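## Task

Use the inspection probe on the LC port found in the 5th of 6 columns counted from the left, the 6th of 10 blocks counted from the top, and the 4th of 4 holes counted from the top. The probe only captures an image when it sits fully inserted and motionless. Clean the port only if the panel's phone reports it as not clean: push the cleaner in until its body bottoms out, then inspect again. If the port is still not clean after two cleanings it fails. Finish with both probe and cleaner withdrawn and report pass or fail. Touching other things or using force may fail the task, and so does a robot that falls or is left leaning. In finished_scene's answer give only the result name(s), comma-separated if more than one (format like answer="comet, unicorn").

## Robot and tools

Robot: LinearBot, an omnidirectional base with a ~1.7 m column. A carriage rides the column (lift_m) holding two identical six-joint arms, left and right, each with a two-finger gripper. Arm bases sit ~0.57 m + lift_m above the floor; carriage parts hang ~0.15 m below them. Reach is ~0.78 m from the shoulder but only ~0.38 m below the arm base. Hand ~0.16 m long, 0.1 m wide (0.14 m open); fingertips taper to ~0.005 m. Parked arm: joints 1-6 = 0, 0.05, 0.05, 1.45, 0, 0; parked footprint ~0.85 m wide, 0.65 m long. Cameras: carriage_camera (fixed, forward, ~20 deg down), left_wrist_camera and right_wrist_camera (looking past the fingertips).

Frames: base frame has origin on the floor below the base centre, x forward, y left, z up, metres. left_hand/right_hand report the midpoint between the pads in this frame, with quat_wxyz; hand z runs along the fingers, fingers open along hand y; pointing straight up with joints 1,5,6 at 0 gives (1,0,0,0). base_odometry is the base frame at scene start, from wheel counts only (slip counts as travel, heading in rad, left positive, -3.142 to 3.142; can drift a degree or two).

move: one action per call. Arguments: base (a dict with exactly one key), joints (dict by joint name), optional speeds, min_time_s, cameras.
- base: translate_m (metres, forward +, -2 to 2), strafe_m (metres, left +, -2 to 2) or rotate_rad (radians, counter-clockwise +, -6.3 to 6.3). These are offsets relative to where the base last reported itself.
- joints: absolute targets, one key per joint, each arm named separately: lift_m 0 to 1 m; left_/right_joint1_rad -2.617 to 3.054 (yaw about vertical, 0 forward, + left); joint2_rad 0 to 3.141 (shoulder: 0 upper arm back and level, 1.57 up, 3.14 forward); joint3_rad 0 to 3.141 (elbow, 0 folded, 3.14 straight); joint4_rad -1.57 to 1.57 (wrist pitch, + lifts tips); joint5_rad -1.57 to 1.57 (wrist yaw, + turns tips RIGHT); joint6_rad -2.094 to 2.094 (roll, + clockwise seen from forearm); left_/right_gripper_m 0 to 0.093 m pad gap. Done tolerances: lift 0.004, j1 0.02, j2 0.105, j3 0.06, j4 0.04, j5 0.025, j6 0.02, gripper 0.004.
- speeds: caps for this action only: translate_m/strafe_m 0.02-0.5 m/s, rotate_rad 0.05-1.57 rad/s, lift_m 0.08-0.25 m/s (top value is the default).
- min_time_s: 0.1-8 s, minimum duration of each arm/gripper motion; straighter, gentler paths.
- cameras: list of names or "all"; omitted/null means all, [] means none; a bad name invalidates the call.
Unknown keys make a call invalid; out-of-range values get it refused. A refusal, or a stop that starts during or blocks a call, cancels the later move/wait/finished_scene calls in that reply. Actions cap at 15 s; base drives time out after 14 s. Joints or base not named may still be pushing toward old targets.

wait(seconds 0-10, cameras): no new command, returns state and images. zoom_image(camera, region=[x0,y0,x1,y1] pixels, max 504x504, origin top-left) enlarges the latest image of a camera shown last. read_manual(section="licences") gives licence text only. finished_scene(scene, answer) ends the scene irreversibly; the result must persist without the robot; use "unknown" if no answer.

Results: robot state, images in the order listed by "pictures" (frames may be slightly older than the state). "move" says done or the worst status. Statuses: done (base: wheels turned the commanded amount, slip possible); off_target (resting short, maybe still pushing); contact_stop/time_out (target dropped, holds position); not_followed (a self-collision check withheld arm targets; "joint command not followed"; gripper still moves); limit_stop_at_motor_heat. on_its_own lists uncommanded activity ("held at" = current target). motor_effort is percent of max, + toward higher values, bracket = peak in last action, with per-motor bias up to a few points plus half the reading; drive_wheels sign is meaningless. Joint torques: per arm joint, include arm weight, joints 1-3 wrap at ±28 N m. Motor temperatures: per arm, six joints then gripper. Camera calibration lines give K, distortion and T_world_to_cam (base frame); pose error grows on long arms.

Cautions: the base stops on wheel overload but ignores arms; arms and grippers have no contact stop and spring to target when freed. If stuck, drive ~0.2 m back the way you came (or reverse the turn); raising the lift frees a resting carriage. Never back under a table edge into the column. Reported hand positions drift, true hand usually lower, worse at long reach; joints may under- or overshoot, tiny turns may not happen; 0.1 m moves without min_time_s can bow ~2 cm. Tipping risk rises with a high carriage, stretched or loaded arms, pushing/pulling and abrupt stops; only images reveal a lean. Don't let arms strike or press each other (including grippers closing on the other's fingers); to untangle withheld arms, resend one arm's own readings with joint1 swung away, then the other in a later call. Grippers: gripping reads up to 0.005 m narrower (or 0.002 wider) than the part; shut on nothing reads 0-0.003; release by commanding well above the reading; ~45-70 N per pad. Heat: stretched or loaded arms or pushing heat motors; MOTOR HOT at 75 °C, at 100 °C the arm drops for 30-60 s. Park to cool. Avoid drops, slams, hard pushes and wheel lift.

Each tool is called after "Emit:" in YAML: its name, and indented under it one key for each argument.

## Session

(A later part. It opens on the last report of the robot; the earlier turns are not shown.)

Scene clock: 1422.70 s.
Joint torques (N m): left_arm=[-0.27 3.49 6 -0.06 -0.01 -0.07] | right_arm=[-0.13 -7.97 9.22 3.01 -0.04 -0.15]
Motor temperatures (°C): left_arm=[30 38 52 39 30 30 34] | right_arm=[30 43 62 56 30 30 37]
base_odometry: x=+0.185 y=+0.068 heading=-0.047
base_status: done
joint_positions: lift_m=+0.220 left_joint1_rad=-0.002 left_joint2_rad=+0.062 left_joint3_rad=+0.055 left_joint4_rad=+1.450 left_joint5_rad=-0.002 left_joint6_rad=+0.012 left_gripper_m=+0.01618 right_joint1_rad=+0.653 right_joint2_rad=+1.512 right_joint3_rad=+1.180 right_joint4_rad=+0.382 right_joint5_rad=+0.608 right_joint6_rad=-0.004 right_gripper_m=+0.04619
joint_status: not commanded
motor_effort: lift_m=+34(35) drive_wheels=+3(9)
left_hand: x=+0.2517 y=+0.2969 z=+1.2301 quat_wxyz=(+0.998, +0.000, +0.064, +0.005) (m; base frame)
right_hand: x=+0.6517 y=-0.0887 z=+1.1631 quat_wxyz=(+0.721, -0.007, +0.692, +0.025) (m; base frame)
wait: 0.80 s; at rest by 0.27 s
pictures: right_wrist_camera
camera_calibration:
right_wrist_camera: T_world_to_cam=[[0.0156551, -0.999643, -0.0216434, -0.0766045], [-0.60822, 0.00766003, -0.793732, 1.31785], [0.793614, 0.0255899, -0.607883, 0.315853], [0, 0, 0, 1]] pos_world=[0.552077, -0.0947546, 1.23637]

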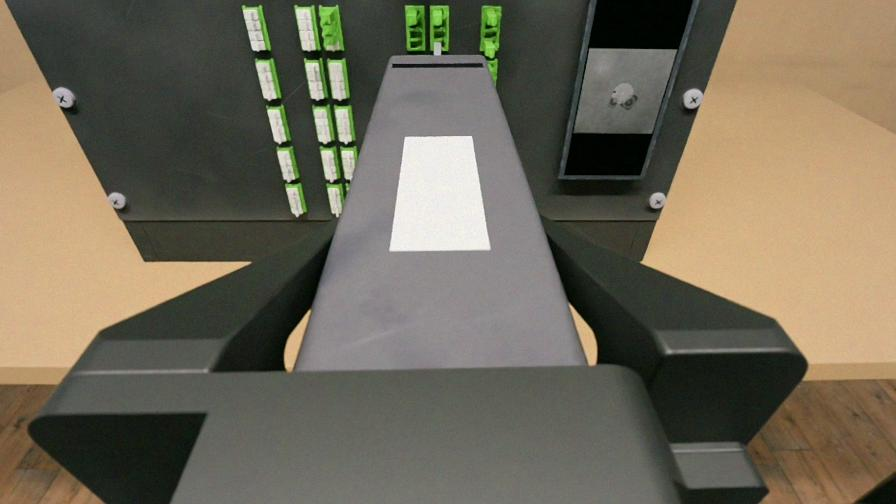

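Emit:
move:
  base: {"translate_m": 0.0055}
  speeds: {"translate_m": 0.02}
  cameras: []

Emit:
wait:
  seconds: 0.8
  cameras: ["right_wrist_camera"]

Emit:
zoom_image:
  camera: "right_wrist_camera"
  region: [425, 25, 450, 50]

Emit:
zoom_image:
  camera: "right_wrist_camera"
  region: [35, 80, 75, 120]

Emit:
zoom_image:
  camera: "right_wrist_camera"
  region: [675, 80, 715, 120]

Scene clock: 1426.93 s.
Joint torques (N m): left_arm=[-0.31 3.48 5.91 -0.07 -0.01 -0.07] | right_arm=[-0.08 -8.03 9.35 2.97 -0.05 -0.14]
Motor temperatures (°C): left_arm=[30 38 52 39 30 30 34] | right_arm=[30 44 63 56 30 30 37]
move: done
base_odometry: x=+0.191 y=+0.067 heading=-0.047
base_status: done
joint_positions: lift_m=+0.220 left_joint1_rad=-0.002 left_joint2_rad=+0.062 left_joint3_rad=+0.055 left_joint4_rad=+1.450 left_joint5_rad=-0.002 left_joint6_rad=+0.012 left_gripper_m=+0.01618 right_joint1_rad=+0.653 right_joint2_rad=+1.512 right_joint3_rad=+1.180 right_joint4_rad=+0.383 right_joint5_rad=+0.608 right_joint6_rad=-0.004 right_gripper_m=+0.04619
joint_status: not commanded
motor_effort: lift_m=+34(35) drive_wheels=+3(15)
left_hand: x=+0.2517 y=+0.2969 z=+1.2301 quat_wxyz=(+0.998, +0.000, +0.064, +0.005) (m; base frame)
right_hand: x=+0.6517 y=-0.0886 z=+1.1632 quat_wxyz=(+0.721, -0.007, +0.692, +0.025) (m; base frame)
pictures: none
No camera images: "cameras" was empty.

Scene clock: 1427.73 s.
Joint torques (N m): left_arm=[-0.23 3.48 6.01 -0.07 -0.01 -0.07] | right_arm=[-0.06 -8.05 9.18 2.99 -0.06 -0.19]
Motor temperatures (°C): left_arm=[30 38 52 39 30 30 34] | right_arm=[30 44 63 56 30 30 37]
base_odometry: x=+0.191 y=+0.067 heading=-0.047
base_status: done
joint_positions: lift_m=+0.220 left_joint1_rad=-0.002 left_joint2_rad=+0.062 left_joint3_rad=+0.055 left_joint4_rad=+1.450 left_joint5_rad=-0.002 left_joint6_rad=+0.012 left_gripper_m=+0.01618 right_joint1_rad=+0.653 right_joint2_rad=+1.512 right_joint3_rad=+1.180 right_joint4_rad=+0.383 right_joint5_rad=+0.608 right_joint6_rad=-0.004 right_gripper_m=+0.04619
joint_status: not commanded
motor_effort: lift_m=+33(35) drive_wheels=+3(15)
left_hand: x=+0.2517 y=+0.2969 z=+1.2301 quat_wxyz=(+0.998, +0.000, +0.064, +0.005) (m; base frame)
right_hand: x=+0.6517 y=-0.0886 z=+1.1632 quat_wxyz=(+0.721, -0.007, +0.692, +0.025) (m; base frame)
wait: 0.80 s; at rest by 0.27 s
pictures: right_wrist_camera
camera_calibration:
right_wrist_camera: T_world_to_cam=[[0.0160936, -0.999627, -0.0220698, -0.0763142], [-0.607764, 0.00774701, -0.79408, 1.31806], [0.793954, 0.0261928, -0.607413, 0.315283], [0, 0, 0, 1]] pos_world=[0.551976, -0.0947549, 1.23647]

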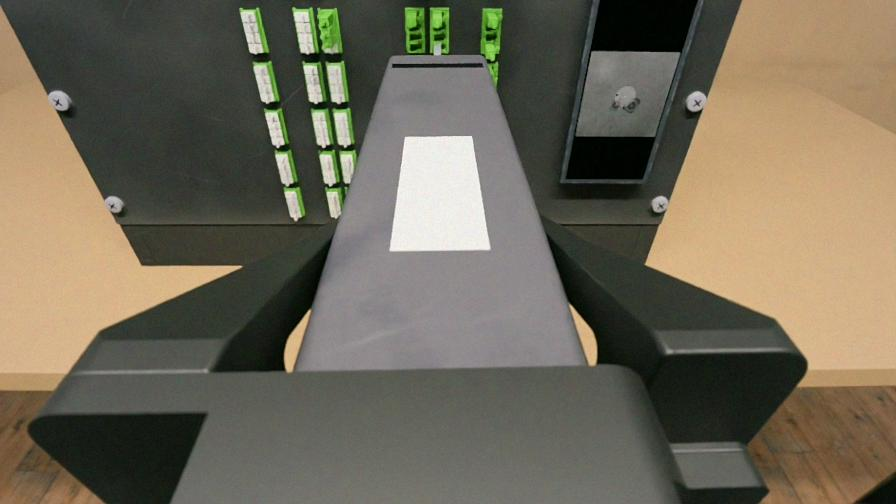

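Scaled by 20.160 from the camera's 896x504 image, which has a finer 1280x720 frame.

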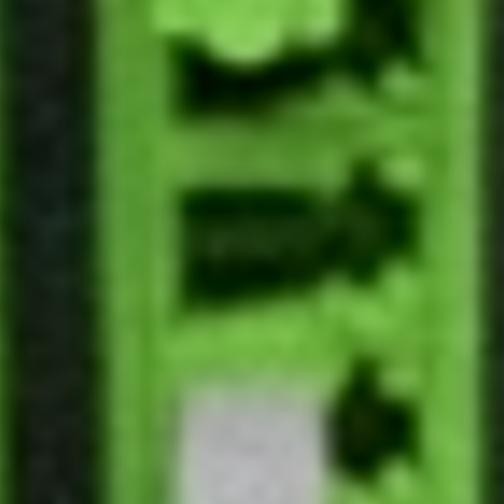

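Scaled by 12.600 from the camera's 896x504 image, which has a finer 1280x720 frame.

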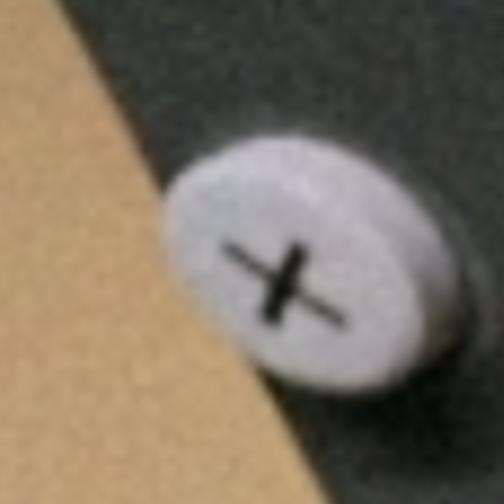

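Scaled by 12.600 from the camera's 896x504 image, which has a finer 1280x720 frame.

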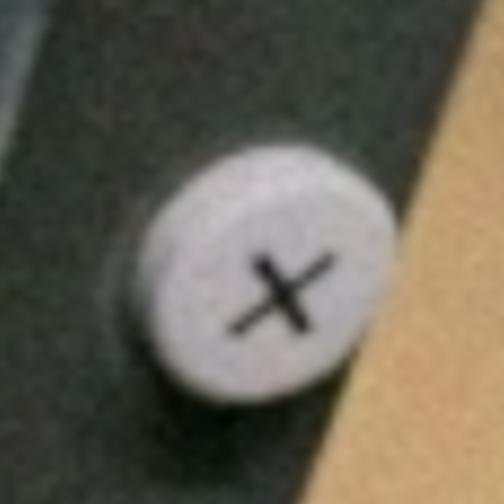

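Emit:
move:
  base: {"translate_m": 0.004}
  speeds: {"translate_m": 0.02}
  cameras: []

Emit:
move:
  base: {"translate_m": 0.003}
  speeds: {"translate_m": 0.02}
  cameras: []

Emit:
wait:
  seconds: 0.8
  cameras: ["right_wrist_camera"]

Emit:
zoom_image:
  camera: "right_wrist_camera"
  region: [425, 25, 450, 50]

Emit:
zoom_image:
  camera: "right_wrist_camera"
  region: [35, 80, 75, 120]

Emit:
zoom_image:
  camera: "right_wrist_camera"
  region: [675, 80, 715, 120]

Scene clock: 1433.80 s.
Joint torques (N m): left_arm=[-0.2 3.48 5.98 -0.07 -0.01 -0.07] | right_arm=[-0.09 -8.03 9.24 2.98 -0.07 -0.16]
Motor temperatures (°C): left_arm=[30 38 52 39 30 30 34] | right_arm=[30 44 64 56 30 30 37]
move: done
base_odometry: x=+0.195 y=+0.067 heading=-0.047
base_status: done
joint_positions: lift_m=+0.220 left_joint1_rad=-0.002 left_joint2_rad=+0.062 left_joint3_rad=+0.055 left_joint4_rad=+1.450 left_joint5_rad=-0.002 left_joint6_rad=+0.012 left_gripper_m=+0.01618 right_joint1_rad=+0.653 right_joint2_rad=+1.512 right_joint3_rad=+1.180 right_joint4_rad=+0.383 right_joint5_rad=+0.608 right_joint6_rad=-0.004 right_gripper_m=+0.04619
joint_status: not commanded
motor_effort: lift_m=+34(35) drive_wheels=-2(11)
left_hand: x=+0.2517 y=+0.2969 z=+1.2301 quat_wxyz=(+0.998, +0.000, +0.064, +0.005) (m; base frame)
right_hand: x=+0.6517 y=-0.0887 z=+1.1632 quat_wxyz=(+0.721, -0.007, +0.692, +0.025) (m; base frame)
pictures: none
No camera images: "cameras" was empty.

Scene clock: 1434.40 s.
Joint torques (N m): left_arm=[-0.25 3.38 5.93 -0.06 -0.01 -0.07] | right_arm=[-0.46 -8.02 9.14 2.98 -0.05 -0.15]
Motor temperatures (°C): left_arm=[30 38 52 39 30 30 34] | right_arm=[30 44 64 56 30 30 37]
move: done
base_odometry: x=+0.198 y=+0.066 heading=-0.048
base_status: done
joint_positions: lift_m=+0.220 left_joint1_rad=-0.002 left_joint2_rad=+0.062 left_joint3_rad=+0.055 left_joint4_rad=+1.451 left_joint5_rad=-0.002 left_joint6_rad=+0.012 left_gripper_m=+0.01618 right_joint1_rad=+0.655 right_joint2_rad=+1.512 right_joint3_rad=+1.180 right_joint4_rad=+0.382 right_joint5_rad=+0.610 right_joint6_rad=-0.004 right_gripper_m=+0.04619
joint_status: not commanded
motor_effort: lift_m=+34(35) drive_wheels=-2(13)
left_hand: x=+0.2516 y=+0.2969 z=+1.2301 quat_wxyz=(+0.998, +0.000, +0.064, +0.005) (m; base frame)
right_hand: x=+0.6515 y=-0.0886 z=+1.1631 quat_wxyz=(+0.721, -0.006, +0.692, +0.025) (m; base frame)
pictures: none
No camera images: "cameras" was empty.

Scene clock: 1435.20 s.
Joint torques (N m): left_arm=[-0.23 3.51 6 -0.06 0.01 -0.07] | right_arm=[-0.13 -8.05 9.17 3.01 -0.07 -0.2]
Motor temperatures (°C): left_arm=[30 38 52 39 30 30 34] | right_arm=[30 44 64 57 30 30 37]
base_odometry: x=+0.198 y=+0.066 heading=-0.048
base_status: done
joint_positions: lift_m=+0.220 left_joint1_rad=-0.002 left_joint2_rad=+0.062 left_joint3_rad=+0.055 left_joint4_rad=+1.451 left_joint5_rad=-0.002 left_joint6_rad=+0.012 left_gripper_m=+0.01618 right_joint1_rad=+0.655 right_joint2_rad=+1.512 right_joint3_rad=+1.180 right_joint4_rad=+0.382 right_joint5_rad=+0.610 right_joint6_rad=-0.004 right_gripper_m=+0.04619
joint_status: not commanded
motor_effort: lift_m=+33(35) drive_wheels=-2(13)
left_hand: x=+0.2516 y=+0.2969 z=+1.2301 quat_wxyz=(+0.998, +0.000, +0.064, +0.005) (m; base frame)
right_hand: x=+0.6515 y=-0.0886 z=+1.1631 quat_wxyz=(+0.721, -0.006, +0.692, +0.025) (m; base frame)
wait: 0.80 s; at rest by 0.27 s
pictures: right_wrist_camera
camera_calibration:
right_wrist_camera: T_world_to_cam=[[0.0145964, -0.999657, -0.0217312, -0.0757104], [-0.60823, 0.0083733, -0.793717, 1.31778], [0.793627, 0.024803, -0.607899, 0.315946], [0, 0, 0, 1]] pos_world=[0.551877, -0.0945551, 1.23637]

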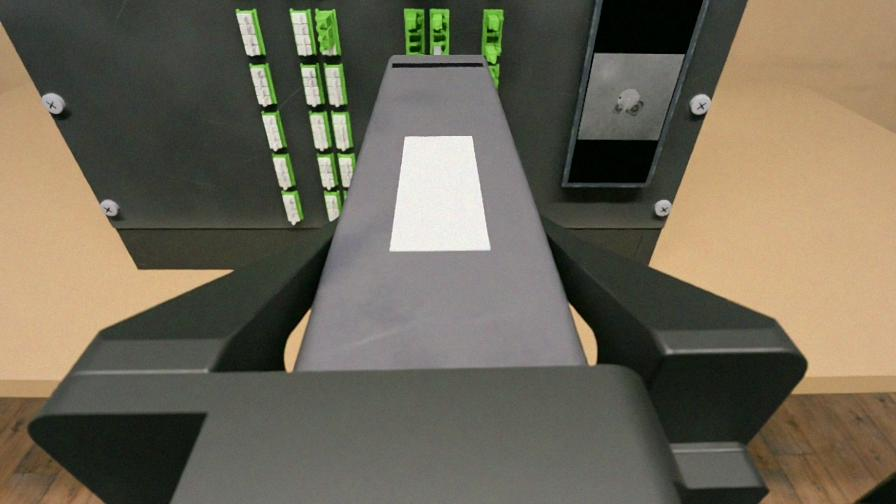

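Scaled by 20.160 from the camera's 896x504 image, which has a finer 1280x720 frame.

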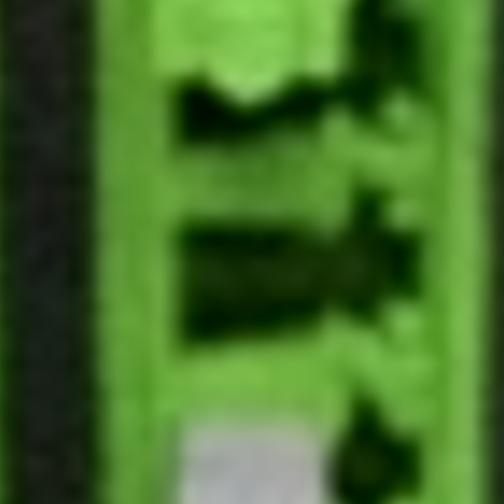

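Scaled by 12.600 from the camera's 896x504 image, which has a finer 1280x720 frame.

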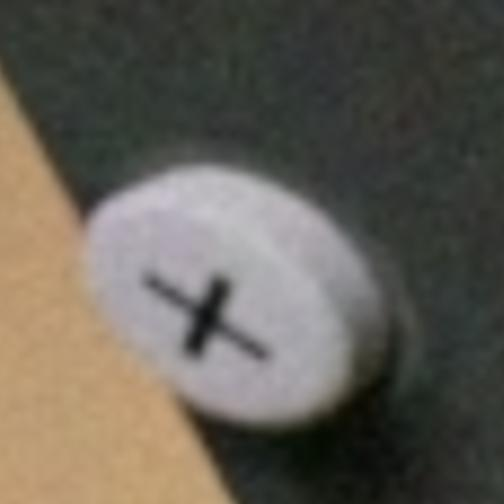

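Scaled by 12.600 from the camera's 896x504 image, which has a finer 1280x720 frame.

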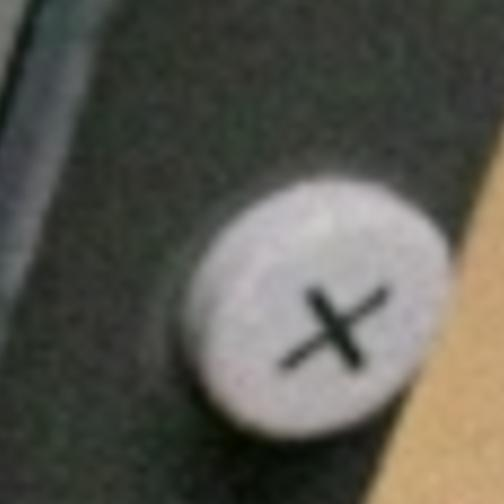

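Emit:
move:
  base: {"translate_m": 0.0025}
  speeds: {"translate_m": 0.02}
  cameras: []

Emit:
wait:
  seconds: 0.8
  cameras: ["right_wrist_camera"]

Emit:
zoom_image:
  camera: "right_wrist_camera"
  region: [35, 80, 75, 120]

Emit:
zoom_image:
  camera: "right_wrist_camera"
  region: [680, 80, 720, 120]

Scene clock: 1440.17 s.
Joint torques (N m): left_arm=[-0.21 3.48 6.02 -0.05 -0.01 -0.06] | right_arm=[-0.8 -8.03 9.26 2.99 -0.17 -0.16]
Motor temperatures (°C): left_arm=[30 38 52 38 30 30 34] | right_arm=[30 44 65 57 30 30 37]
move: done
base_odometry: x=+0.200 y=+0.066 heading=-0.048
base_status: done
joint_positions: lift_m=+0.220 left_joint1_rad=-0.002 left_joint2_rad=+0.062 left_joint3_rad=+0.055 left_joint4_rad=+1.450 left_joint5_rad=-0.002 left_joint6_rad=+0.012 left_gripper_m=+0.01618 right_joint1_rad=+0.662 right_joint2_rad=+1.512 right_joint3_rad=+1.180 right_joint4_rad=+0.381 right_joint5_rad=+0.622 right_joint6_rad=-0.004 right_gripper_m=+0.04619
joint_status: not commanded
motor_effort: lift_m=+34(35) drive_wheels=+3(13)
left_hand: x=+0.2518 y=+0.2969 z=+1.2300 quat_wxyz=(+0.998, +0.000, +0.064, +0.005) (m; base frame)
right_hand: x=+0.6501 y=-0.0874 z=+1.1628 quat_wxyz=(+0.721, -0.005, +0.693, +0.023) (m; base frame)
pictures: none
No camera images: "cameras" was empty.

Scene clock: 1440.97 s.
Joint torques (N m): left_arm=[-0.28 3.49 6 -0.06 0 -0.07] | right_arm=[-0.88 -8.02 9.21 3 -0.2 -0.18]
Motor temperatures (°C): left_arm=[30 38 52 38 30 30 34] | right_arm=[30 44 65 57 30 30 37]
base_odometry: x=+0.200 y=+0.066 heading=-0.048
base_status: done
joint_positions: lift_m=+0.220 left_joint1_rad=-0.002 left_joint2_rad=+0.062 left_joint3_rad=+0.055 left_joint4_rad=+1.450 left_joint5_rad=-0.002 left_joint6_rad=+0.012 left_gripper_m=+0.01618 right_joint1_rad=+0.662 right_joint2_rad=+1.512 right_joint3_rad=+1.180 right_joint4_rad=+0.381 right_joint5_rad=+0.622 right_joint6_rad=-0.004 right_gripper_m=+0.04619
joint_status: not commanded
motor_effort: lift_m=+34(35) drive_wheels=+3(13)
left_hand: x=+0.2518 y=+0.2969 z=+1.2300 quat_wxyz=(+0.998, +0.000, +0.064, +0.005) (m; base frame)
right_hand: x=+0.6501 y=-0.0874 z=+1.1628 quat_wxyz=(+0.721, -0.005, +0.693, +0.023) (m; base frame)
wait: 0.80 s; at rest by 0.27 s
pictures: right_wrist_camera
camera_calibration:
right_wrist_camera: T_world_to_cam=[[0.0103852, -0.999715, -0.0215135, -0.0719525], [-0.609233, 0.0107345, -0.792919, 1.31655], [0.792924, 0.0213414, -0.608947, 0.318252], [0, 0, 0, 1]] pos_world=[0.55048, -0.0928564, 1.23616]

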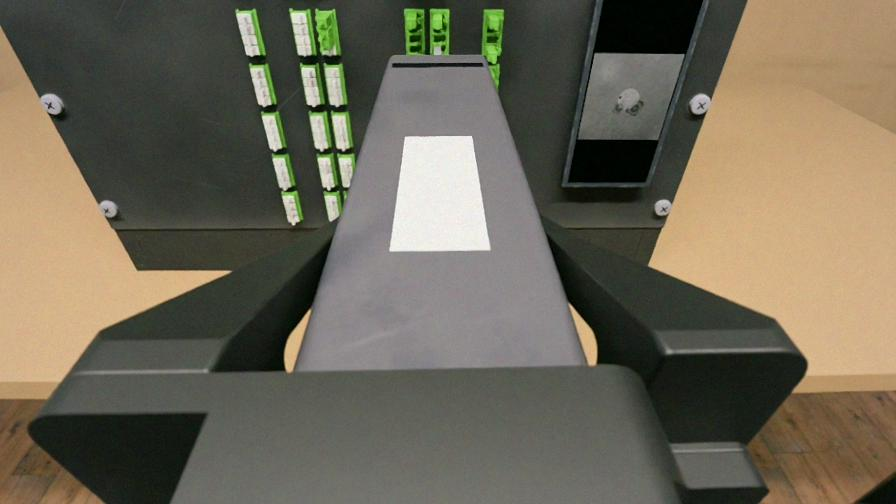

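Scaled by 12.600 from the camera's 896x504 image, which has a finer 1280x720 frame.

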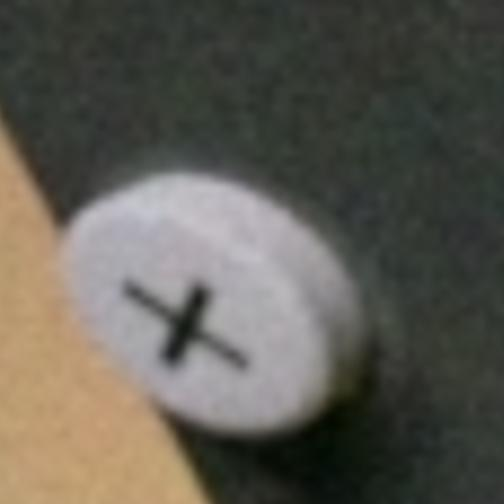

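Scaled by 12.600 from the camera's 896x504 image, which has a finer 1280x720 frame.

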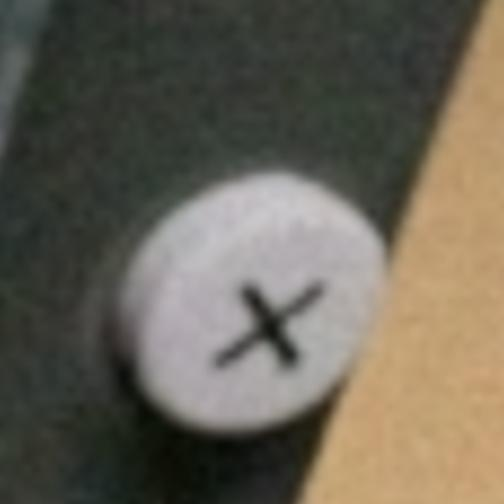

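Emit:
move:
  joints: {"right_joint4_rad": 0.451, "lift_m": 0.2155}
  min_time_s: 0.8
  cameras: []

Emit:
move:
  joints: {"right_joint4_rad": 0.433, "lift_m": 0.223}
  min_time_s: 0.8
  cameras: []

Emit:
move:
  joints: {"right_joint4_rad": 0.44, "lift_m": 0.2197}
  min_time_s: 0.8
  cameras: []

Emit:
wait:
  seconds: 0.8
  cameras: ["right_wrist_camera"]

Emit:
zoom_image:
  camera: "right_wrist_camera"
  region: [35, 80, 75, 120]

Emit:
zoom_image:
  camera: "right_wrist_camera"
  region: [680, 80, 720, 120]

Scene clock: 1448.47 s.
Joint torques (N m): left_arm=[-0.24 3.63 6.05 -0.08 -0.01 -0.07] | right_arm=[-0.5 -7.88 9.2 3.04 -0.13 -0.18]
Motor temperatures (°C): left_arm=[30 38 52 38 30 30 34] | right_arm=[30 44 65 58 30 30 37]
move: off_target
base_odometry: x=+0.200 y=+0.066 heading=-0.048
base_status: not commanded
joint_positions: lift_m=+0.216 left_joint1_rad=-0.002 left_joint2_rad=+0.061 left_joint3_rad=+0.054 left_joint4_rad=+1.450 left_joint5_rad=-0.002 left_joint6_rad=+0.012 left_gripper_m=+0.01618 right_joint1_rad=+0.658 right_joint2_rad=+1.512 right_joint3_rad=+1.183 right_joint4_rad=+0.390 right_joint5_rad=+0.615 right_joint6_rad=-0.004 right_gripper_m=+0.04619
joint_status: right_joint4_rad off_target (ended at +0.390, target +0.451); the others done
motor_effort: lift_m=+36(37) drive_wheels=+3(3)
left_hand: x=+0.2518 y=+0.2969 z=+1.2255 quat_wxyz=(+0.998, +0.000, +0.064, +0.005) (m; base frame)
right_hand: x=+0.6508 y=-0.0880 z=+1.1614 quat_wxyz=(+0.724, -0.004, +0.689, +0.026) (m; base frame)
pictures: none
No camera images: "cameras" was empty.

Scene clock: 1449.57 s.
Joint torques (N m): left_arm=[-0.23 3.6 6.04 -0.06 -0.01 -0.07] | right_arm=[-0.62 -8.14 9.07 3.04 -0.14 -0.2]
Motor temperatures (°C): left_arm=[30 38 52 38 30 30 34] | right_arm=[30 44 65 58 30 30 37]
move: off_target
base_odometry: x=+0.200 y=+0.066 heading=-0.048
base_status: not commanded
joint_positions: lift_m=+0.223 left_joint1_rad=-0.002 left_joint2_rad=+0.061 left_joint3_rad=+0.054 left_joint4_rad=+1.450 left_joint5_rad=-0.002 left_joint6_rad=+0.012 left_gripper_m=+0.01618 right_joint1_rad=+0.658 right_joint2_rad=+1.513 right_joint3_rad=+1.183 right_joint4_rad=+0.371 right_joint5_rad=+0.616 right_joint6_rad=+0.000 right_gripper_m=+0.04619
joint_status: right_joint4_rad off_target (ended at +0.371, target +0.433); the others done
motor_effort: lift_m=+42(48) drive_wheels=+3(3)
left_hand: x=+0.2518 y=+0.2969 z=+1.2327 quat_wxyz=(+0.998, +0.000, +0.064, +0.005) (m; base frame)
right_hand: x=+0.6512 y=-0.0877 z=+1.1638 quat_wxyz=(+0.718, -0.006, +0.695, +0.023) (m; base frame)
pictures: none
No camera images: "cameras" was empty.

Scene clock: 1450.67 s.
Joint torques (N m): left_arm=[-0.27 3.62 6.12 -0.06 -0.01 -0.07] | right_arm=[-0.44 -8.13 9.11 3.03 -0.12 -0.2]
Motor temperatures (°C): left_arm=[30 38 52 38 30 30 34] | right_arm=[30 44 65 58 30 30 37]
move: off_target
base_odometry: x=+0.200 y=+0.066 heading=-0.048
base_status: not commanded
joint_positions: lift_m=+0.220 left_joint1_rad=-0.002 left_joint2_rad=+0.061 left_joint3_rad=+0.053 left_joint4_rad=+1.450 left_joint5_rad=-0.002 left_joint6_rad=+0.012 left_gripper_m=+0.01618 right_joint1_rad=+0.658 right_joint2_rad=+1.513 right_joint3_rad=+1.183 right_joint4_rad=+0.380 right_joint5_rad=+0.616 right_joint6_rad=+0.000 right_gripper_m=+0.04619
joint_status: right_joint4_rad off_target (ended at +0.380, target +0.440); the others done
motor_effort: lift_m=+36(37) drive_wheels=+3(3)
left_hand: x=+0.2519 y=+0.2969 z=+1.2296 quat_wxyz=(+0.998, +0.000, +0.064, +0.005) (m; base frame)
right_hand: x=+0.6512 y=-0.0877 z=+1.1627 quat_wxyz=(+0.721, -0.005, +0.693, +0.025) (m; base frame)
pictures: none
No camera images: "cameras" was empty.

Scene clock: 1451.47 s.
Joint torques (N m): left_arm=[-0.24 3.62 6.15 -0.05 -0.01 -0.06] | right_arm=[-0.59 -8.16 9.13 3.05 -0.13 -0.21]
Motor temperatures (°C): left_arm=[30 38 52 38 30 30 34] | right_arm=[30 44 65 58 30 30 37]
base_odometry: x=+0.200 y=+0.066 heading=-0.048
base_status: not commanded
joint_positions: lift_m=+0.220 left_joint1_rad=-0.002 left_joint2_rad=+0.061 left_joint3_rad=+0.053 left_joint4_rad=+1.450 left_joint5_rad=-0.002 left_joint6_rad=+0.012 left_gripper_m=+0.01618 right_joint1_rad=+0.658 right_joint2_rad=+1.513 right_joint3_rad=+1.183 right_joint4_rad=+0.380 right_joint5_rad=+0.616 right_joint6_rad=+0.000 right_gripper_m=+0.04619
joint_status: right_joint4_rad off_target (ended at +0.380, target +0.440); the others done
motor_effort: lift_m=+36(37) drive_wheels=+3(3)
left_hand: x=+0.2519 y=+0.2969 z=+1.2296 quat_wxyz=(+0.998, +0.000, +0.064, +0.005) (m; base frame)
right_hand: x=+0.6512 y=-0.0877 z=+1.1627 quat_wxyz=(+0.721, -0.005, +0.693, +0.025) (m; base frame)
wait: 0.80 s; at rest by 0.27 s
pictures: right_wrist_camera
camera_calibration:
right_wrist_camera: T_world_to_cam=[[0.0127726, -0.999614, -0.0246698, -0.0702734], [-0.609715, 0.0117686, -0.792534, 1.31717], [0.792518, 0.0251643, -0.609329, 0.318374], [0, 0, 0, 1]] pos_world=[0.55168, -0.0937591, 1.23617]

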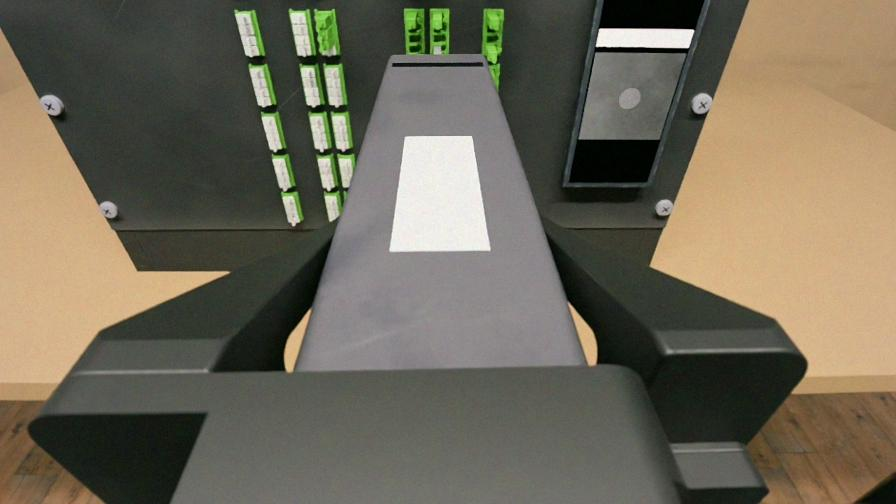

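Scaled by 12.600 from the camera's 896x504 image, which has a finer 1280x720 frame.

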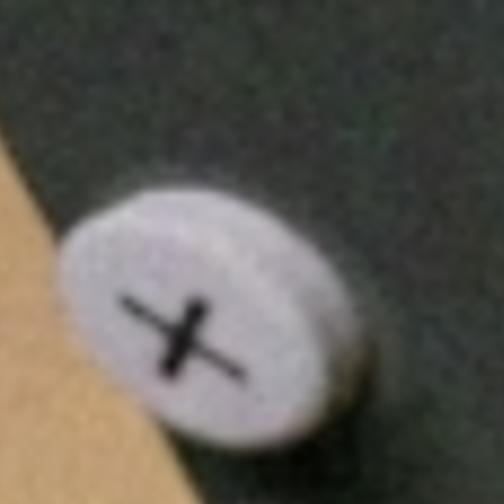

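Scaled by 12.600 from the camera's 896x504 image, which has a finer 1280x720 frame.

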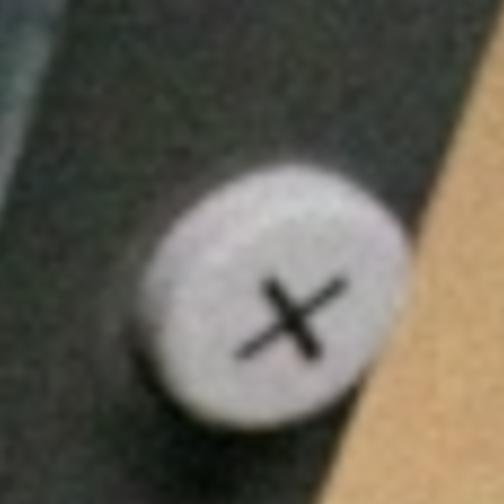

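Picture taken.

Emit:
zoom_image:
  camera: "right_wrist_camera"
  region: [560, 0, 740, 180]

Emit:
zoom_image:
  camera: "right_wrist_camera"
  region: [605, 75, 655, 125]

Emit:
wait:
  seconds: 2
  cameras: ["right_wrist_camera"]

Emit:
zoom_image:
  camera: "right_wrist_camera"
  region: [580, 10, 710, 140]

Scaled by 2.800 from the camera's 896x504 image, which has a finer 1280x720 frame.

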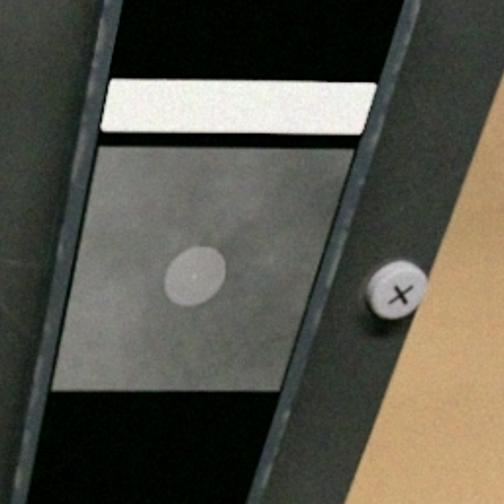

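Scaled by 10.080 from the camera's 896x504 image, which has a finer 1280x720 frame.

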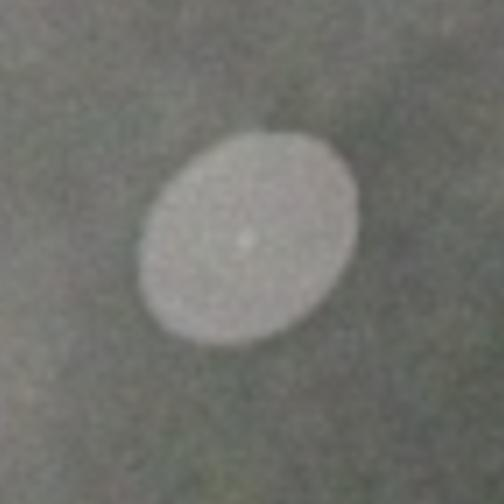

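Scene clock: 1456.50 s.
Joint torques (N m): left_arm=[-0.25 3.59 6.15 -0.06 -0.01 -0.07] | right_arm=[-0.62 -8.2 9.07 3.03 -0.14 -0.18]
Motor temperatures (°C): left_arm=[30 38 51 38 30 30 34] | right_arm=[30 45 66 58 30 30 37]
base_odometry: x=+0.200 y=+0.066 heading=-0.048
base_status: not commanded
joint_positions: lift_m=+0.220 left_joint1_rad=-0.002 left_joint2_rad=+0.061 left_joint3_rad=+0.053 left_joint4_rad=+1.450 left_joint5_rad=-0.002 left_joint6_rad=+0.012 left_gripper_m=+0.01618 right_joint1_rad=+0.658 right_joint2_rad=+1.513 right_joint3_rad=+1.183 right_joint4_rad=+0.380 right_joint5_rad=+0.616 right_joint6_rad=+0.000 right_gripper_m=+0.04619
joint_status: right_joint4_rad off_target (ended at +0.380, target +0.440); the others done
motor_effort: lift_m=+37(37) drive_wheels=+3(3)
left_hand: x=+0.2519 y=+0.2969 z=+1.2296 quat_wxyz=(+0.998, +0.000, +0.064, +0.005) (m; base frame)
right_hand: x=+0.6512 y=-0.0877 z=+1.1627 quat_wxyz=(+0.721, -0.005, +0.693, +0.025) (m; base frame)
wait: 2.00 s; at rest from the start
pictures: right_wrist_camera
camera_calibration:
right_wrist_camera: T_world_to_cam=[[0.0127726, -0.999614, -0.0246698, -0.0702734], [-0.609715, 0.0117686, -0.792534, 1.31717], [0.792518, 0.0251643, -0.609329, 0.318374], [0, 0, 0, 1]] pos_world=[0.55168, -0.0937591, 1.23617]

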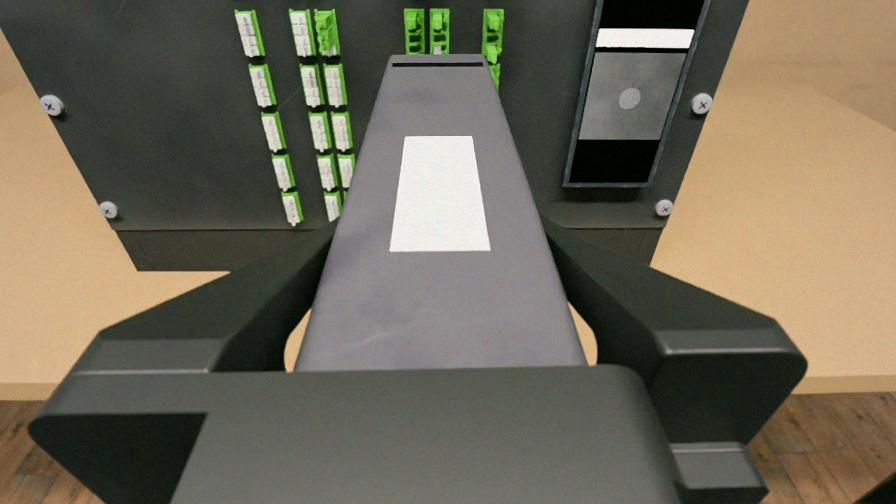

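Scaled by 3.877 from the camera's 896x504 image, which has a finer 1280x720 frame.

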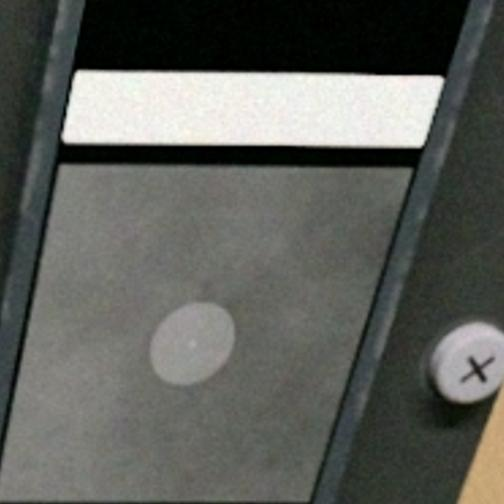

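Emit:
move:
  base: {"translate_m": -0.004}
  speeds: {"translate_m": 0.02}
  cameras: []

Emit:
move:
  base: {"translate_m": -0.03}
  speeds: {"translate_m": 0.03}
  cameras: []

Emit:
move:
  base: {"translate_m": -0.2}
  speeds: {"translate_m": 0.15}
  cameras: ["right_wrist_camera"]

Emit:
move:
  joints: {"right_joint1_rad": 0, "right_joint2_rad": 0.05, "right_joint3_rad": 0.05, "right_joint4_rad": 1.45, "right_joint5_rad": 0, "right_joint6_rad": 0}
  min_time_s: 3.5
  cameras: ["carriage_camera"]

Scene clock: 1461.97 s.
Joint torques (N m): left_arm=[-0.24 3.59 6.09 -0.06 -0.01 -0.07] | right_arm=[0.34 -8.68 9.16 2.92 0.02 -0.17]
Motor temperatures (°C): left_arm=[30 38 51 38 30 30 34] | right_arm=[30 45 66 59 30 30 37]
move: done
base_odometry: x=+0.196 y=+0.066 heading=-0.048
base_status: done
joint_positions: lift_m=+0.220 left_joint1_rad=-0.002 left_joint2_rad=+0.061 left_joint3_rad=+0.053 left_joint4_rad=+1.450 left_joint5_rad=-0.002 left_joint6_rad=+0.012 left_gripper_m=+0.01618 right_joint1_rad=+0.650 right_joint2_rad=+1.518 right_joint3_rad=+1.183 right_joint4_rad=+0.389 right_joint5_rad=+0.598 right_joint6_rad=-0.002 right_gripper_m=+0.04619
joint_status: not commanded
motor_effort: lift_m=+35(37) drive_wheels=-1(12)
left_hand: x=+0.2519 y=+0.2969 z=+1.2296 quat_wxyz=(+0.998, +0.000, +0.064, +0.005) (m; base frame)
right_hand: x=+0.6537 y=-0.0877 z=+1.1626 quat_wxyz=(+0.722, -0.008, +0.691, +0.028) (m; base frame)
pictures: none
No camera images: "cameras" was empty.

Scene clock: 1463.40 s.
Joint torques (N m): left_arm=[-0.23 3.64 6.17 -0.06 0 -0.07] | right_arm=[5.55 -15.87 6.09 2.3 0.72 -0.08]
Motor temperatures (°C): left_arm=[30 38 51 37 30 30 34] | right_arm=[30 46 66 59 30 30 37]
move: done
base_odometry: x=+0.167 y=+0.068 heading=-0.048
base_status: done
joint_positions: lift_m=+0.220 left_joint1_rad=-0.002 left_joint2_rad=+0.061 left_joint3_rad=+0.053 left_joint4_rad=+1.450 left_joint5_rad=-0.002 left_joint6_rad=+0.012 left_gripper_m=+0.01618 right_joint1_rad=+0.592 right_joint2_rad=+1.589 right_joint3_rad=+1.221 right_joint4_rad=+0.442 right_joint5_rad=+0.534 right_joint6_rad=-0.012 right_gripper_m=+0.04619
joint_status: not commanded
on_its_own: right_joint4_rad moved +0.053 to your old target +0.440
motor_effort: lift_m=+37(37) drive_wheels=-8(16)
left_hand: x=+0.2519 y=+0.2969 z=+1.2296 quat_wxyz=(+0.998, +0.000, +0.064, +0.005) (m; base frame)
right_hand: x=+0.6791 y=-0.0924 z=+1.1602 quat_wxyz=(+0.729, -0.010, +0.684, +0.030) (m; base frame)
pictures: none
No camera images: "cameras" was empty.

Scene clock: 1465.63 s.
Joint torques (N m): left_arm=[-0.24 3.62 6.12 -0.07 0 -0.06] | right_arm=[-0.42 -9.14 5.76 2.22 0.01 -0.07]
Motor temperatures (°C): left_arm=[30 38 51 37 30 30 34] | right_arm=[30 47 65 59 30 30 37]
move: done
base_odometry: x=-0.033 y=+0.077 heading=-0.048
base_status: done
joint_positions: lift_m=+0.220 left_joint1_rad=-0.002 left_joint2_rad=+0.061 left_joint3_rad=+0.053 left_joint4_rad=+1.451 left_joint5_rad=-0.002 left_joint6_rad=+0.012 left_gripper_m=+0.01618 right_joint1_rad=+0.656 right_joint2_rad=+1.523 right_joint3_rad=+1.226 right_joint4_rad=+0.441 right_joint5_rad=+0.599 right_joint6_rad=-0.015 right_gripper_m=+0.04393
joint_status: not commanded
motor_effort: lift_m=+36(37) drive_wheels=-1(51)
left_hand: x=+0.2517 y=+0.2969 z=+1.2296 quat_wxyz=(+0.998, +0.000, +0.064, +0.005) (m; base frame)
right_hand: x=+0.6524 y=-0.0849 z=+1.1915 quat_wxyz=(+0.746, +0.005, +0.664, +0.044) (m; base frame)
pictures: right_wrist_camera
camera_calibration:
right_wrist_camera: T_world_to_cam=[[0.0298147, -0.99745, -0.0648457, -0.0297951], [-0.547912, 0.0379509, -0.835674, 1.35403], [0.836004, 0.0604452, -0.545384, 0.233244], [0, 0, 0, 1]] pos_world=[0.547785, -0.0952042, 1.2568]

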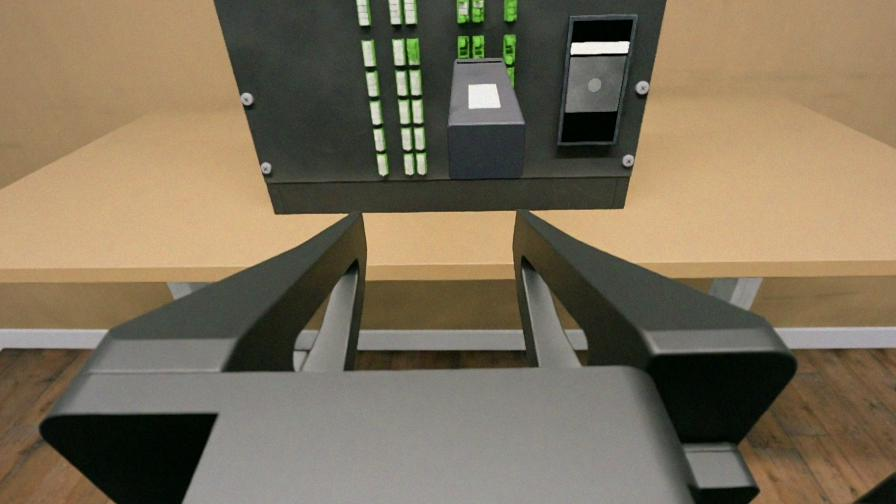

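Scene clock: 1469.43 s.
Joint torques (N m): left_arm=[-0.25 3.6 6.13 -0.07 -0.01 -0.06] | right_arm=[-0.59 3.08 3.7 0.01 -0.12 0.05]
Motor temperatures (°C): left_arm=[30 38 51 37 30 30 34] | right_arm=[30 46 64 58 30 30 37]
move: done
base_odometry: x=-0.033 y=+0.077 heading=-0.048
base_status: not commanded
joint_positions: lift_m=+0.220 left_joint1_rad=-0.002 left_joint2_rad=+0.061 left_joint3_rad=+0.053 left_joint4_rad=+1.451 left_joint5_rad=-0.002 left_joint6_rad=+0.012 left_gripper_m=+0.01618 right_joint1_rad=+0.006 right_joint2_rad=+0.061 right_joint3_rad=+0.059 right_joint4_rad=+1.443 right_joint5_rad=+0.009 right_joint6_rad=-0.009 right_gripper_m=+0.04393
joint_status: all done
motor_effort: lift_m=+37(37) drive_wheels=+0(1)
left_hand: x=+0.2517 y=+0.2969 z=+1.2296 quat_wxyz=(+0.998, +0.000, +0.064, +0.005) (m; base frame)
right_hand: x=+0.2523 y=-0.2981 z=+1.2308 quat_wxyz=(+0.998, +0.004, +0.065, -0.002) (m; base frame)
pictures: carriage_camera
camera_calibration:
carriage_camera: T_world_to_cam=[[0.0462105, -0.998783, 0.0172131, -0.029154], [-0.373918, -0.0332736, -0.926865, 1.17315], [0.92631, 0.0363946, -0.375001, 0.345354], [0, 0, 0, 1]] pos_world=[0.120105, -0.0026525, 1.21736]

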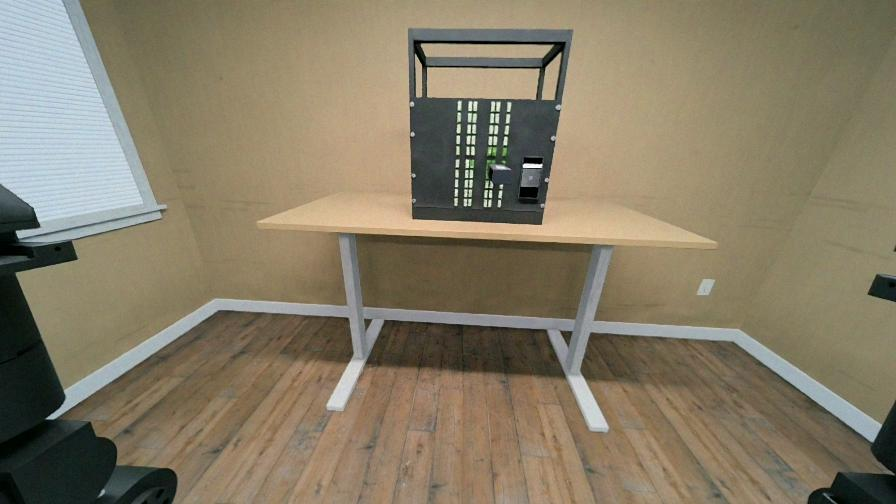

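Emit:
move:
  joints: {"lift_m": 0.2197, "right_joint1_rad": 0.652, "right_joint2_rad": 1.51, "right_joint3_rad": 1.12, "right_joint4_rad": 0.50, "right_joint5_rad": 0.615, "right_joint6_rad": -0.012, "right_gripper_m": 0.08}
  min_time_s: 4
  cameras: []

Emit:
move:
  joints: {"right_joint3_rad": 1.224, "right_joint4_rad": 0.44}
  min_time_s: 2
  cameras: []

Emit:
wait:
  seconds: 0.8
  cameras: ["right_wrist_camera"]

Emit:
zoom_image:
  camera: "right_wrist_camera"
  region: [220, 0, 680, 240]

Scene clock: 1488.67 s.
Joint torques (N m): left_arm=[-0.24 3.59 6.11 -0.07 0 -0.06] | right_arm=[0.55 -6.27 8.2 2.23 0.02 -0.12]
Motor temperatures (°C): left_arm=[30 37 51 37 30 30 34] | right_arm=[30 42 60 53 30 30 36]
move: done
base_odometry: x=-0.033 y=+0.077 heading=-0.048
base_status: not commanded
joint_positions: lift_m=+0.220 left_joint1_rad=-0.002 left_joint2_rad=+0.061 left_joint3_rad=+0.053 left_joint4_rad=+1.451 left_joint5_rad=-0.002 left_joint6_rad=+0.012 left_gripper_m=+0.01618 right_joint1_rad=+0.646 right_joint2_rad=+1.495 right_joint3_rad=+1.091 right_joint4_rad=+0.506 right_joint5_rad=+0.606 right_joint6_rad=-0.008 right_gripper_m=+0.07987
joint_status: all done
motor_effort: lift_m=+36(37) drive_wheels=+0(0)
left_hand: x=+0.2517 y=+0.2969 z=+1.2296 quat_wxyz=(+0.998, +0.000, +0.064, +0.005) (m; base frame)
right_hand: x=+0.6471 y=-0.0960 z=+1.1556 quat_wxyz=(+0.735, +0.004, +0.677, +0.032) (m; base frame)
pictures: none
No camera images: "cameras" was empty.

Scene clock: 1490.97 s.
Joint torques (N m): left_arm=[-0.23 3.59 6.09 -0.08 0 -0.06] | right_arm=[0.54 -6.2 8.23 2.17 0.03 -0.11]
Motor temperatures (°C): left_arm=[30 37 51 37 30 30 34] | right_arm=[30 42 60 53 30 30 36]
move: done
base_odometry: x=-0.033 y=+0.077 heading=-0.048
base_status: not commanded
joint_positions: lift_m=+0.220 left_joint1_rad=-0.002 left_joint2_rad=+0.061 left_joint3_rad=+0.053 left_joint4_rad=+1.451 left_joint5_rad=-0.002 left_joint6_rad=+0.012 left_gripper_m=+0.01618 right_joint1_rad=+0.646 right_joint2_rad=+1.495 right_joint3_rad=+1.195 right_joint4_rad=+0.445 right_joint5_rad=+0.607 right_joint6_rad=-0.008 right_gripper_m=+0.07987
joint_status: all done
motor_effort: lift_m=+36(37) drive_wheels=+0(0)
left_hand: x=+0.2517 y=+0.2969 z=+1.2296 quat_wxyz=(+0.998, +0.000, +0.064, +0.005) (m; base frame)
right_hand: x=+0.6486 y=-0.0951 z=+1.1909 quat_wxyz=(+0.747, +0.013, +0.664, +0.041) (m; base frame)
pictures: none
No camera images: "cameras" was empty.

Scene clock: 1491.77 s.
Joint torques (N m): left_arm=[-0.24 3.59 6.13 -0.08 -0.01 -0.06] | right_arm=[0.47 -6.24 8.18 2.19 0.01 -0.11]
Motor temperatures (°C): left_arm=[30 37 51 37 30 30 34] | right_arm=[30 42 60 53 30 30 36]
base_odometry: x=-0.033 y=+0.077 heading=-0.048
base_status: not commanded
joint_positions: lift_m=+0.220 left_joint1_rad=-0.002 left_joint2_rad=+0.061 left_joint3_rad=+0.053 left_joint4_rad=+1.451 left_joint5_rad=-0.002 left_joint6_rad=+0.012 left_gripper_m=+0.01618 right_joint1_rad=+0.646 right_joint2_rad=+1.495 right_joint3_rad=+1.195 right_joint4_rad=+0.445 right_joint5_rad=+0.607 right_joint6_rad=-0.008 right_gripper_m=+0.07987
joint_status: all done
motor_effort: lift_m=+35(37) drive_wheels=+0(0)
left_hand: x=+0.2517 y=+0.2969 z=+1.2296 quat_wxyz=(+0.998, +0.000, +0.064, +0.005) (m; base frame)
right_hand: x=+0.6486 y=-0.0951 z=+1.1907 quat_wxyz=(+0.747, +0.013, +0.664, +0.041) (m; base frame)
wait: 0.80 s; at rest by 0.27 s
pictures: right_wrist_camera
camera_calibration:
right_wrist_camera: T_world_to_cam=[[0.0128136, -0.99725, -0.0729936, -0.0191262], [-0.546945, 0.0541206, -0.835418, 1.35221], [0.837071, 0.0506281, -0.544747, 0.234316], [0, 0, 0, 1]] pos_world=[0.54369, -0.104119, 1.25591]

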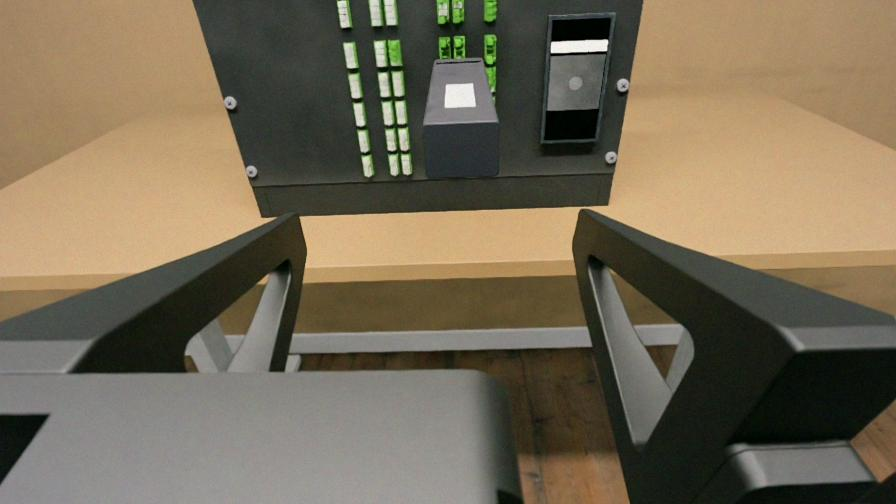

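Scaled by 1.096 from the camera's 896x504 image, which has a finer 1280x720 frame.

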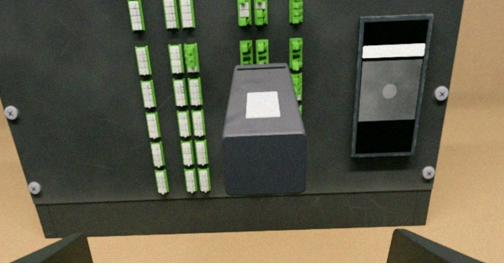

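Emit:
move:
  joints: {"right_joint1_rad": 0.659, "right_joint2_rad": 1.528, "right_joint3_rad": 1.10, "right_joint4_rad": 0.42, "right_joint5_rad": 0.617, "right_joint6_rad": -0.008}
  min_time_s: 1.5
  cameras: []

Emit:
move:
  joints: {"right_joint3_rad": 1.209, "right_joint4_rad": 0.377}
  min_time_s: 2
  cameras: []

Emit:
wait:
  seconds: 0.8
  cameras: ["right_wrist_camera"]

Scene clock: 1498.17 s.
Joint torques (N m): left_arm=[-0.24 3.64 6.13 -0.07 -0.01 -0.07] | right_arm=[0.53 -6.46 5.16 2.26 0.06 -0.09]
Motor temperatures (°C): left_arm=[30 37 50 36 30 30 34] | right_arm=[30 41 59 54 30 30 36]
move: done
base_odometry: x=-0.033 y=+0.077 heading=-0.048
base_status: not commanded
joint_positions: lift_m=+0.220 left_joint1_rad=-0.002 left_joint2_rad=+0.061 left_joint3_rad=+0.053 left_joint4_rad=+1.451 left_joint5_rad=-0.002 left_joint6_rad=+0.012 left_gripper_m=+0.01618 right_joint1_rad=+0.653 right_joint2_rad=+1.513 right_joint3_rad=+1.110 right_joint4_rad=+0.424 right_joint5_rad=+0.610 right_joint6_rad=-0.008 right_gripper_m=+0.07987
joint_status: all done
motor_effort: lift_m=+36(38) drive_wheels=+0(0)
left_hand: x=+0.2517 y=+0.2969 z=+1.2296 quat_wxyz=(+0.998, +0.000, +0.064, +0.005) (m; base frame)
right_hand: x=+0.6504 y=-0.0903 z=+1.1391 quat_wxyz=(+0.713, -0.014, +0.701, +0.017) (m; base frame)
pictures: none
No camera images: "cameras" was empty.

Scene clock: 1500.47 s.
Joint torques (N m): left_arm=[-0.25 3.62 6.11 -0.07 -0.01 -0.08] | right_arm=[0.53 -6.5 8.14 2.22 0.05 -0.07]
Motor temperatures (°C): left_arm=[30 37 50 36 30 30 34] | right_arm=[30 41 59 54 30 30 36]
move: done
base_odometry: x=-0.033 y=+0.077 heading=-0.048
base_status: not commanded
joint_positions: lift_m=+0.220 left_joint1_rad=-0.002 left_joint2_rad=+0.061 left_joint3_rad=+0.053 left_joint4_rad=+1.451 left_joint5_rad=-0.002 left_joint6_rad=+0.012 left_gripper_m=+0.01618 right_joint1_rad=+0.653 right_joint2_rad=+1.513 right_joint3_rad=+1.180 right_joint4_rad=+0.382 right_joint5_rad=+0.610 right_joint6_rad=-0.008 right_gripper_m=+0.07987
joint_status: all done
motor_effort: lift_m=+37(37) drive_wheels=+0(0)
left_hand: x=+0.2517 y=+0.2969 z=+1.2296 quat_wxyz=(+0.998, +0.000, +0.064, +0.005) (m; base frame)
right_hand: x=+0.6520 y=-0.0891 z=+1.1625 quat_wxyz=(+0.721, -0.008, +0.693, +0.022) (m; base frame)
pictures: none
No camera images: "cameras" was empty.

Scene clock: 1501.27 s.
Joint torques (N m): left_arm=[-0.25 3.62 6.12 -0.07 0 -0.06] | right_arm=[0.61 -6.5 8.28 2.25 0.02 -0.09]
Motor temperatures (°C): left_arm=[30 37 50 36 30 30 34] | right_arm=[30 42 59 54 30 30 36]
base_odometry: x=-0.033 y=+0.077 heading=-0.048
base_status: not commanded
joint_positions: lift_m=+0.220 left_joint1_rad=-0.002 left_joint2_rad=+0.061 left_joint3_rad=+0.053 left_joint4_rad=+1.451 left_joint5_rad=-0.002 left_joint6_rad=+0.012 left_gripper_m=+0.01618 right_joint1_rad=+0.653 right_joint2_rad=+1.513 right_joint3_rad=+1.180 right_joint4_rad=+0.381 right_joint5_rad=+0.610 right_joint6_rad=-0.008 right_gripper_m=+0.07987
joint_status: all done
motor_effort: lift_m=+36(37) drive_wheels=+0(0)
left_hand: x=+0.2517 y=+0.2969 z=+1.2296 quat_wxyz=(+0.998, +0.000, +0.064, +0.005) (m; base frame)
right_hand: x=+0.6520 y=-0.0891 z=+1.1623 quat_wxyz=(+0.721, -0.008, +0.693, +0.022) (m; base frame)
wait: 0.80 s; at rest by 0.27 s
pictures: right_wrist_camera
camera_calibration:
right_wrist_camera: T_world_to_cam=[[0.0128334, -0.999784, -0.0163611, -0.0812995], [-0.609344, 0.00515372, -0.792889, 1.3169], [0.792802, 0.020145, -0.609146, 0.316735], [0, 0, 0, 1]] pos_world=[0.55238, -0.0944495, 1.23576]

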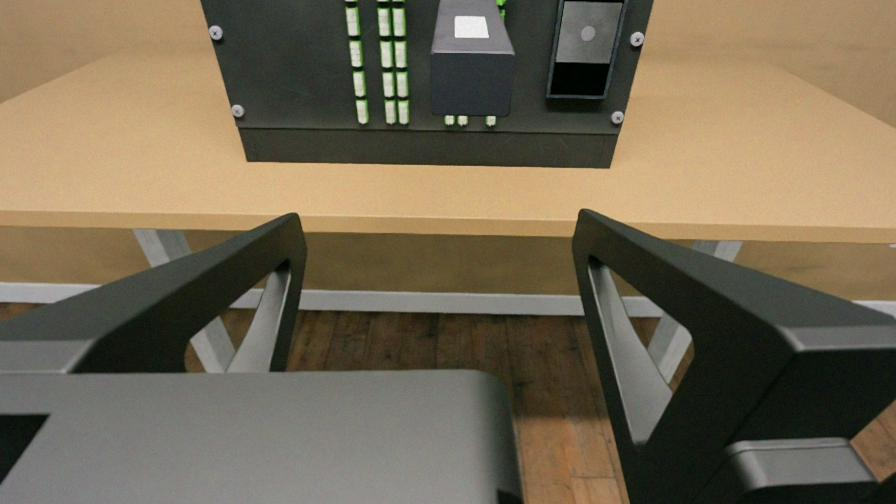

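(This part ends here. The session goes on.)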